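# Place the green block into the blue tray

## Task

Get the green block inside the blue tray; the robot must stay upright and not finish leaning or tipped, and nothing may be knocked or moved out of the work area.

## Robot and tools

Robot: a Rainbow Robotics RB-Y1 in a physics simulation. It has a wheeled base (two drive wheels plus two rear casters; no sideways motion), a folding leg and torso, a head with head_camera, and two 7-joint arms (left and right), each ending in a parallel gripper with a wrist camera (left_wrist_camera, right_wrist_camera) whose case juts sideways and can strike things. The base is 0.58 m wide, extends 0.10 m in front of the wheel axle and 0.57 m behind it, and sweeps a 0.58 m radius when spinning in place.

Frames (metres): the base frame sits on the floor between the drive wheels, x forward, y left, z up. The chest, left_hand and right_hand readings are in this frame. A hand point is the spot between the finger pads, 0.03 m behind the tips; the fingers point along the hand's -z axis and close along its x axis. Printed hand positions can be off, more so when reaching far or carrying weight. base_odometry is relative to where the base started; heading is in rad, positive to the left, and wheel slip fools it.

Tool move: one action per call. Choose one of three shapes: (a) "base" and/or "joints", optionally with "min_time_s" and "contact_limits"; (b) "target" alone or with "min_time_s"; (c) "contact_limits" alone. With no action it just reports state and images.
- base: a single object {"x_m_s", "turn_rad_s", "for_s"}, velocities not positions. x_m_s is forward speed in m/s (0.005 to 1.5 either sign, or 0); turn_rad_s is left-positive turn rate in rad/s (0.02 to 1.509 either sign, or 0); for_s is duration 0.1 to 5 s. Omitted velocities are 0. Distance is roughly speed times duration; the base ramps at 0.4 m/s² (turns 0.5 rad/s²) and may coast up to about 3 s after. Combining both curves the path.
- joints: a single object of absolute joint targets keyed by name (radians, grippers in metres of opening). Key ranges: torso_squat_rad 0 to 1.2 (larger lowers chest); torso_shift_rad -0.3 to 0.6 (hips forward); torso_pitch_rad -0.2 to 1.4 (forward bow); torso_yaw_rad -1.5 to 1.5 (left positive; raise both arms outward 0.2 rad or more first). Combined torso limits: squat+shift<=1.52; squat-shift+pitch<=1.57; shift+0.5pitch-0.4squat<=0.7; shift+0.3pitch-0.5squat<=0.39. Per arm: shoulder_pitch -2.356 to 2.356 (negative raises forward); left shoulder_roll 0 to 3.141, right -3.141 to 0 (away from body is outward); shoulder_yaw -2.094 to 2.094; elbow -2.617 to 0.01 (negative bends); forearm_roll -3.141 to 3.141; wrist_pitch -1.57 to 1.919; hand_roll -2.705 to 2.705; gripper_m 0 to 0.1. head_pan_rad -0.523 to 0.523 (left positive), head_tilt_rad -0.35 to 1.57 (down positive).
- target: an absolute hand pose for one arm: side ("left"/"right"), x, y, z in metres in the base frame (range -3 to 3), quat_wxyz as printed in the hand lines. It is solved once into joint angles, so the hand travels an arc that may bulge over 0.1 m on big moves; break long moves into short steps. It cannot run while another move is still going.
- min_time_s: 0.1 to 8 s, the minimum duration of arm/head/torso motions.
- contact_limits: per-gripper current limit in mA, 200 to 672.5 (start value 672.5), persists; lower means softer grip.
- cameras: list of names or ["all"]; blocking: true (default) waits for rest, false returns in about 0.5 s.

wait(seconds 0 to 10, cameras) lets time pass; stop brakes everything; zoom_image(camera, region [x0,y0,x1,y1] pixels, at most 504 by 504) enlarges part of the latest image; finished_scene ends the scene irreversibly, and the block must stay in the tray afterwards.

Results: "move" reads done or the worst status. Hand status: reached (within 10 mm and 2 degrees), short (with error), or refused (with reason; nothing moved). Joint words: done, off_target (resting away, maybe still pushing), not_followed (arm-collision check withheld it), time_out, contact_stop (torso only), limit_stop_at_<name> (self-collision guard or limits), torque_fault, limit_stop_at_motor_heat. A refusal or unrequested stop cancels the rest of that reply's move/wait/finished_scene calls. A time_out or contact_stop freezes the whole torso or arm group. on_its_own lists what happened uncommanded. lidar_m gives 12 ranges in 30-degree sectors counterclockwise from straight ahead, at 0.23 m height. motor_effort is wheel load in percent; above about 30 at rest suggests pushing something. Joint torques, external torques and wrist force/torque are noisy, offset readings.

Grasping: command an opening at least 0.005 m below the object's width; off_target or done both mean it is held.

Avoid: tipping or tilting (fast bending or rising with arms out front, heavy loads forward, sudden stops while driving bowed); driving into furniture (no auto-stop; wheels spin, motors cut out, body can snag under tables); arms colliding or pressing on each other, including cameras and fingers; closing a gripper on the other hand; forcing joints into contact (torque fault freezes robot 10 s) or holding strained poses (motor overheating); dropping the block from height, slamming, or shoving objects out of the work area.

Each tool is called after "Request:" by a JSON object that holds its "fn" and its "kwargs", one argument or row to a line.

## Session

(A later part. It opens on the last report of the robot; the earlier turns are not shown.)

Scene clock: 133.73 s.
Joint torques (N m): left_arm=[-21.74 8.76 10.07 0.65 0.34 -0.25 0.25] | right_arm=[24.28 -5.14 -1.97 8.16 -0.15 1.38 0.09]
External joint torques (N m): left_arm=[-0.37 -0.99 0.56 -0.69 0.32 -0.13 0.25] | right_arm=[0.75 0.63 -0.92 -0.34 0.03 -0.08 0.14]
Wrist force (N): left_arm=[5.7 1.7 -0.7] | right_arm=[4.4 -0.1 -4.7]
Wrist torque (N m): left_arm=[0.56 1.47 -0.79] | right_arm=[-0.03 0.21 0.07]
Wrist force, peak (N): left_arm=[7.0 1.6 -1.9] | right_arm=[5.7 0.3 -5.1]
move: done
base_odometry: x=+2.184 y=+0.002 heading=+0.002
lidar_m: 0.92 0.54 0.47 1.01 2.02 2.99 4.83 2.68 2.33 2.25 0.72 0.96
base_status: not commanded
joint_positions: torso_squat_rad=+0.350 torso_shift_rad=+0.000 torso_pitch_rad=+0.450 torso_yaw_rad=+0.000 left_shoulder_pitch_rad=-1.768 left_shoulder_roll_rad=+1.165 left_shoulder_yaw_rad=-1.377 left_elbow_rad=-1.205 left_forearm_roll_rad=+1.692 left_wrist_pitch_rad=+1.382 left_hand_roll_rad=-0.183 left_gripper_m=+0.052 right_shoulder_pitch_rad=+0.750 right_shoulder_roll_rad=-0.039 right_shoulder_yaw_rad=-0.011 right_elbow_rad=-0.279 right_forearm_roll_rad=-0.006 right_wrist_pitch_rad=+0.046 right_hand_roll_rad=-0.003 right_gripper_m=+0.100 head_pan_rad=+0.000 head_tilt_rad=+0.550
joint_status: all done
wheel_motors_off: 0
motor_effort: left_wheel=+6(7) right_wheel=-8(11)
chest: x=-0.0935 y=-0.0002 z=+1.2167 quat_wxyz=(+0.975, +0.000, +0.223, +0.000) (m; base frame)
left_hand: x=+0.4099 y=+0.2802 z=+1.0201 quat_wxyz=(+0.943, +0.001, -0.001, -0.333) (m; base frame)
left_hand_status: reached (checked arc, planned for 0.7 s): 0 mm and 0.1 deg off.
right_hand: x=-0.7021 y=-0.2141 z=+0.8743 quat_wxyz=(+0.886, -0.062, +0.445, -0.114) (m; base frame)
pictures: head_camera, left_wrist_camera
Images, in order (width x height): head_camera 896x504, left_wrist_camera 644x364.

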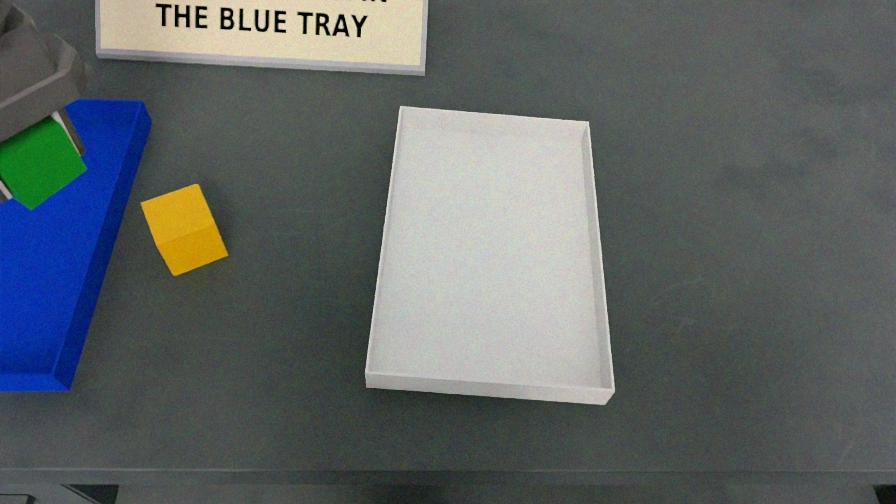

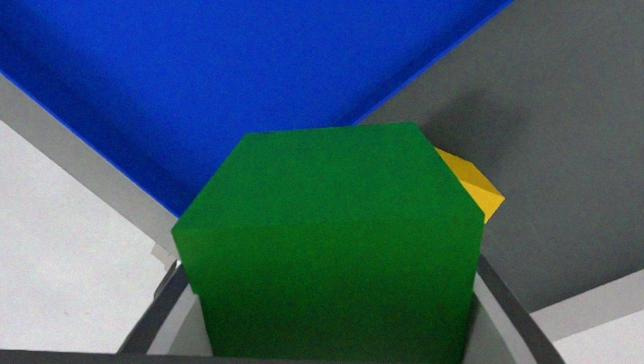

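Request:
{"fn": "move", "kwargs": {
  "target": {"side":"left","x":0.41,"y":0.375,"z":1.0,"quat_wxyz":[0.943,0,0,-0.333]},
  "cameras": ["left_wrist_camera"]
}}

Scene clock: 142.60 s.
Joint torques (N m): left_arm=[-20.31 11.12 8.77 1.35 0.32 -0.16 0.25] | right_arm=[24.69 -5.35 -1.98 8.33 -0.15 1.29 0.07]
External joint torques (N m): left_arm=[-0.05 -0.57 0.42 -0.48 0.29 -0.02 0.25] | right_arm=[1.15 0.42 -0.93 -0.18 0.03 -0.17 0.11]
Wrist force (N): left_arm=[5.3 1.9 -0.6] | right_arm=[5.4 0.7 -4.9]
Wrist torque (N m): left_arm=[0.54 1.40 -0.76] | right_arm=[-0.10 0.30 0.14]
Wrist force, peak (N): left_arm=[7.9 0.0 0.0] | right_arm=[5.5 1.2 -5.3]
move: done
base_odometry: x=+2.184 y=+0.002 heading=+0.002
lidar_m: 0.92 0.55 0.47 1.00 2.03 2.99 4.83 2.68 2.33 2.24 0.73 0.97
base_status: not commanded
joint_positions: torso_squat_rad=+0.350 torso_shift_rad=+0.000 torso_pitch_rad=+0.450 torso_yaw_rad=+0.000 left_shoulder_pitch_rad=-1.668 left_shoulder_roll_rad=+1.234 left_shoulder_yaw_rad=-1.374 left_elbow_rad=-1.002 left_forearm_roll_rad=+1.743 left_wrist_pitch_rad=+1.336 left_hand_roll_rad=-0.482 left_gripper_m=+0.052 right_shoulder_pitch_rad=+0.750 right_shoulder_roll_rad=-0.039 right_shoulder_yaw_rad=-0.011 right_elbow_rad=-0.279 right_forearm_roll_rad=-0.006 right_wrist_pitch_rad=+0.046 right_hand_roll_rad=-0.003 right_gripper_m=+0.100 head_pan_rad=+0.000 head_tilt_rad=+0.550
joint_status: all done
wheel_motors_off: 0
motor_effort: left_wheel=+6(7) right_wheel=-8(9)
chest: x=-0.0935 y=-0.0002 z=+1.2167 quat_wxyz=(+0.975, +0.000, +0.223, +0.000) (m; base frame)
left_hand: x=+0.4099 y=+0.3750 z=+1.0002 quat_wxyz=(+0.943, +0.001, -0.001, -0.333) (m; base frame)
left_hand_status: reached (checked arc, planned for 0.5 s): 0 mm and 0.1 deg off.
right_hand: x=-0.7021 y=-0.2141 z=+0.8743 quat_wxyz=(+0.886, -0.062, +0.445, -0.114) (m; base frame)
pictures: left_wrist_camera
Images, in order (width x height): left_wrist_camera 644x364.

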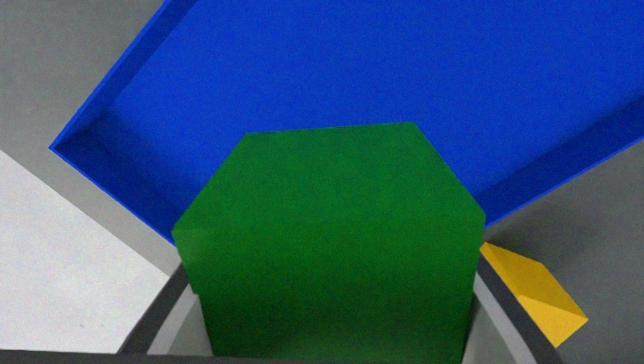

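Request:
{"fn": "move", "kwargs": {
  "target": {"side":"left","x":0.42,"y":0.375,"z":0.91,"quat_wxyz":[0.943,0,0,-0.333]},
  "min_time_s": 1,
  "cameras": ["left_wrist_camera"]
}}

Scene clock: 148.30 s.
Joint torques (N m): left_arm=[-21.25 12.82 4.77 2.2 0.36 -0.14 0.13] | right_arm=[24.52 -5.29 -2.18 8.31 -0.15 1.41 0.12]
External joint torques (N m): left_arm=[0.23 -0.02 -0.94 0.13 0.32 0 0.13] | right_arm=[0.99 0.48 -1.13 -0.2 0.03 -0.06 0.16]
Wrist force (N): left_arm=[5.5 1.6 -0.4] | right_arm=[4.8 0.5 -4.7]
Wrist torque (N m): left_arm=[0.59 1.42 -0.74] | right_arm=[-0.07 0.25 0.07]
Wrist force, peak (N): left_arm=[6.4 2.6 -1.3] | right_arm=[5.5 0.0 -5.4]
move: done
base_odometry: x=+2.184 y=+0.002 heading=+0.002
lidar_m: 0.91 0.56 0.46 1.00 2.02 2.99 4.84 2.68 2.33 2.24 0.72 0.96
base_status: not commanded
joint_positions: torso_squat_rad=+0.350 torso_shift_rad=+0.000 torso_pitch_rad=+0.450 torso_yaw_rad=+0.000 left_shoulder_pitch_rad=-1.546 left_shoulder_roll_rad=+0.990 left_shoulder_yaw_rad=-1.387 left_elbow_rad=-0.650 left_forearm_roll_rad=+1.761 left_wrist_pitch_rad=+1.199 left_hand_roll_rad=-0.647 left_gripper_m=+0.052 right_shoulder_pitch_rad=+0.750 right_shoulder_roll_rad=-0.039 right_shoulder_yaw_rad=-0.011 right_elbow_rad=-0.279 right_forearm_roll_rad=-0.006 right_wrist_pitch_rad=+0.046 right_hand_roll_rad=-0.003 right_gripper_m=+0.100 head_pan_rad=+0.000 head_tilt_rad=+0.550
joint_status: all done
wheel_motors_off: 0
motor_effort: left_wheel=+7(7) right_wheel=-8(9)
chest: x=-0.0935 y=-0.0002 z=+1.2167 quat_wxyz=(+0.975, +0.000, +0.223, +0.000) (m; base frame)
left_hand: x=+0.4200 y=+0.3748 z=+0.9102 quat_wxyz=(+0.943, +0.000, -0.001, -0.333) (m; base frame)
left_hand_status: reached (checked arc, planned for 1.0 s): 0 mm and 0.1 deg off.
right_hand: x=-0.7021 y=-0.2141 z=+0.8743 quat_wxyz=(+0.886, -0.062, +0.445, -0.114) (m; base frame)
pictures: left_wrist_camera
Images, in order (width x height): left_wrist_camera 644x364.

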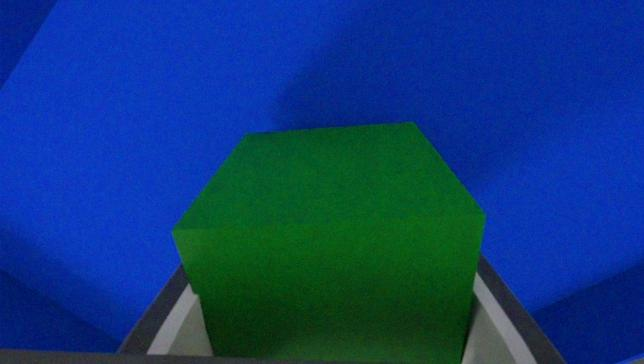

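Release; 3 mm lower.

Request:
{"fn": "move", "kwargs": {
  "target": {"side":"left","x":0.42,"y":0.375,"z":0.906,"quat_wxyz":[0.943,0,0,-0.333]}
}}

Request:
{"fn": "move", "kwargs": {
  "joints": {"left_gripper_m":0.08}
}}

Request:
{"fn": "move", "kwargs": {
  "target": {"side":"left","x":0.42,"y":0.375,"z":1.02,"quat_wxyz":[0.943,0,0,-0.333]},
  "cameras": ["left_wrist_camera"]
}}

Scene clock: 153.63 s.
Joint torques (N m): left_arm=[-21.02 12.63 5.45 2.14 0.19 0.04 0.12] | right_arm=[24.72 -4.44 -1.73 8.36 -0.18 1.34 0.07]
External joint torques (N m): left_arm=[0.5 -0.23 -0.05 0.04 0.15 0.18 0.12] | right_arm=[1.19 1.33 -0.68 -0.15 0 -0.13 0.11]
Wrist force (N): left_arm=[5.5 1.9 -1.3] | right_arm=[5.2 -0.4 -5.0]
Wrist torque (N m): left_arm=[0.53 1.43 -0.76] | right_arm=[0.05 0.27 0.06]
Wrist force, peak (N): left_arm=[6.3 2.9 -0.9] | right_arm=[6.0 0.4 -5.3]
move: done
base_odometry: x=+2.184 y=+0.002 heading=+0.002
lidar_m: 0.92 0.55 0.47 1.00 2.03 3.00 4.83 2.69 2.33 2.24 0.73 0.96
base_status: not commanded
joint_positions: torso_squat_rad=+0.350 torso_shift_rad=+0.000 torso_pitch_rad=+0.450 torso_yaw_rad=+0.000 left_shoulder_pitch_rad=-1.541 left_shoulder_roll_rad=+0.975 left_shoulder_yaw_rad=-1.386 left_elbow_rad=-0.624 left_forearm_roll_rad=+1.763 left_wrist_pitch_rad=+1.196 left_hand_roll_rad=-0.660 left_gripper_m=+0.052 right_shoulder_pitch_rad=+0.750 right_shoulder_roll_rad=-0.039 right_shoulder_yaw_rad=-0.011 right_elbow_rad=-0.279 right_forearm_roll_rad=-0.006 right_wrist_pitch_rad=+0.046 right_hand_roll_rad=-0.003 right_gripper_m=+0.100 head_pan_rad=+0.000 head_tilt_rad=+0.550
joint_status: all done
wheel_motors_off: 0
motor_effort: left_wheel=+6(8) right_wheel=-7(10)
chest: x=-0.0935 y=-0.0002 z=+1.2167 quat_wxyz=(+0.975, +0.000, +0.223, +0.000) (m; base frame)
left_hand: x=+0.4200 y=+0.3750 z=+0.9063 quat_wxyz=(+0.943, +0.000, +0.000, -0.333) (m; base frame)
left_hand_status: reached (checked arc, planned for 0.2 s): 0 mm and 0.1 deg off.
right_hand: x=-0.7020 y=-0.2141 z=+0.8743 quat_wxyz=(+0.886, -0.062, +0.445, -0.114) (m; base frame)
pictures: none

Scene clock: 154.43 s.
Joint torques (N m): left_arm=[-21.17 12.57 6.22 2.04 0.16 0.09 0.12] | right_arm=[24.64 -5.53 -1.84 8.39 -0.13 1.36 0.03]
External joint torques (N m): left_arm=[0.36 -0.29 0.71 -0.06 0.12 0.24 0.12] | right_arm=[1.11 0.24 -0.79 -0.12 0.05 -0.1 0.07]
Wrist force (N): left_arm=[5.5 2.2 -0.7] | right_arm=[4.7 -0.1 -3.8]
Wrist torque (N m): left_arm=[0.54 1.44 -0.79] | right_arm=[-0.03 0.21 0.11]
Wrist force, peak (N): left_arm=[6.3 2.3 -0.6] | right_arm=[5.6 0.3 -4.8]
move: done
base_odometry: x=+2.184 y=+0.002 heading=+0.002
lidar_m: 0.92 0.56 0.47 1.01 2.04 3.00 4.84 2.68 2.34 2.24 0.72 0.97
base_status: not commanded
joint_positions: torso_squat_rad=+0.350 torso_shift_rad=+0.000 torso_pitch_rad=+0.450 torso_yaw_rad=+0.000 left_shoulder_pitch_rad=-1.541 left_shoulder_roll_rad=+0.975 left_shoulder_yaw_rad=-1.386 left_elbow_rad=-0.624 left_forearm_roll_rad=+1.763 left_wrist_pitch_rad=+1.196 left_hand_roll_rad=-0.660 left_gripper_m=+0.080 right_shoulder_pitch_rad=+0.750 right_shoulder_roll_rad=-0.039 right_shoulder_yaw_rad=-0.011 right_elbow_rad=-0.279 right_forearm_roll_rad=-0.006 right_wrist_pitch_rad=+0.046 right_hand_roll_rad=-0.003 right_gripper_m=+0.100 head_pan_rad=+0.000 head_tilt_rad=+0.550
joint_status: all done
wheel_motors_off: 0
motor_effort: left_wheel=+6(6) right_wheel=-8(8)
chest: x=-0.0935 y=-0.0002 z=+1.2167 quat_wxyz=(+0.975, +0.000, +0.223, +0.000) (m; base frame)
left_hand: x=+0.4200 y=+0.3750 z=+0.9063 quat_wxyz=(+0.943, +0.000, +0.000, -0.333) (m; base frame)
right_hand: x=-0.7020 y=-0.2141 z=+0.8743 quat_wxyz=(+0.886, -0.062, +0.445, -0.114) (m; base frame)
pictures: none

Scene clock: 156.03 s.
Joint torques (N m): left_arm=[-20.63 9.7 7.53 1.22 0.09 -0.14 -0.05] | right_arm=[24.75 -5.53 -1.85 8.34 -0.17 1.31 0.01]
External joint torques (N m): left_arm=[0.29 -1.49 -0.31 -0.62 0.05 -0.02 -0.05] | right_arm=[1.22 0.24 -0.8 -0.17 0 -0.15 0.05]
Wrist force (N): left_arm=[5.9 2.0 -0.1] | right_arm=[5.2 1.1 -4.5]
Wrist torque (N m): left_arm=[0.56 1.46 -0.93] | right_arm=[-0.13 0.24 0.07]
Wrist force, peak (N): left_arm=[6.5 1.8 0.0] | right_arm=[5.6 0.4 -5.3]
move: done
base_odometry: x=+2.184 y=+0.002 heading=+0.002
lidar_m: 0.92 0.55 0.47 1.01 2.03 3.00 4.83 2.68 2.35 2.25 0.72 0.96
base_status: not commanded
joint_positions: torso_squat_rad=+0.350 torso_shift_rad=+0.000 torso_pitch_rad=+0.450 torso_yaw_rad=+0.000 left_shoulder_pitch_rad=-1.721 left_shoulder_roll_rad=+1.199 left_shoulder_yaw_rad=-1.374 left_elbow_rad=-0.907 left_forearm_roll_rad=+1.753 left_wrist_pitch_rad=+1.398 left_hand_roll_rad=-0.529 left_gripper_m=+0.080 right_shoulder_pitch_rad=+0.750 right_shoulder_roll_rad=-0.039 right_shoulder_yaw_rad=-0.011 right_elbow_rad=-0.279 right_forearm_roll_rad=-0.006 right_wrist_pitch_rad=+0.046 right_hand_roll_rad=-0.003 right_gripper_m=+0.100 head_pan_rad=+0.000 head_tilt_rad=+0.550
joint_status: all done
wheel_motors_off: 0
motor_effort: left_wheel=+6(6) right_wheel=-8(8)
chest: x=-0.0935 y=-0.0002 z=+1.2167 quat_wxyz=(+0.975, +0.000, +0.223, +0.000) (m; base frame)
left_hand: x=+0.4200 y=+0.3750 z=+1.0202 quat_wxyz=(+0.943, -0.001, +0.001, -0.333) (m; base frame)
left_hand_status: reached (checked arc, planned for 0.6 s): 0 mm and 0.2 deg off.
right_hand: x=-0.7020 y=-0.2141 z=+0.8743 quat_wxyz=(+0.886, -0.062, +0.445, -0.114) (m; base frame)
pictures: left_wrist_camera
Images, in order (width x height): left_wrist_camera 644x364.

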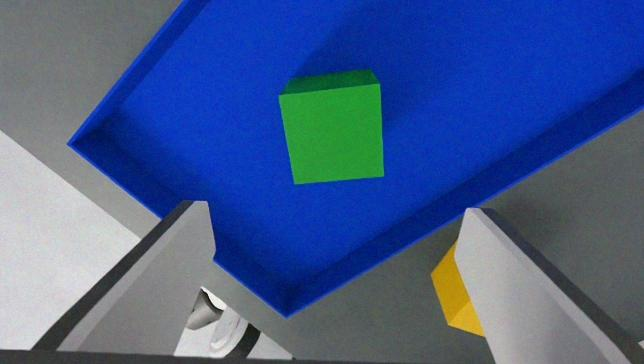

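Request:
{"fn": "finished_scene", "kwargs": {

}}

The scene is finished: the task was done.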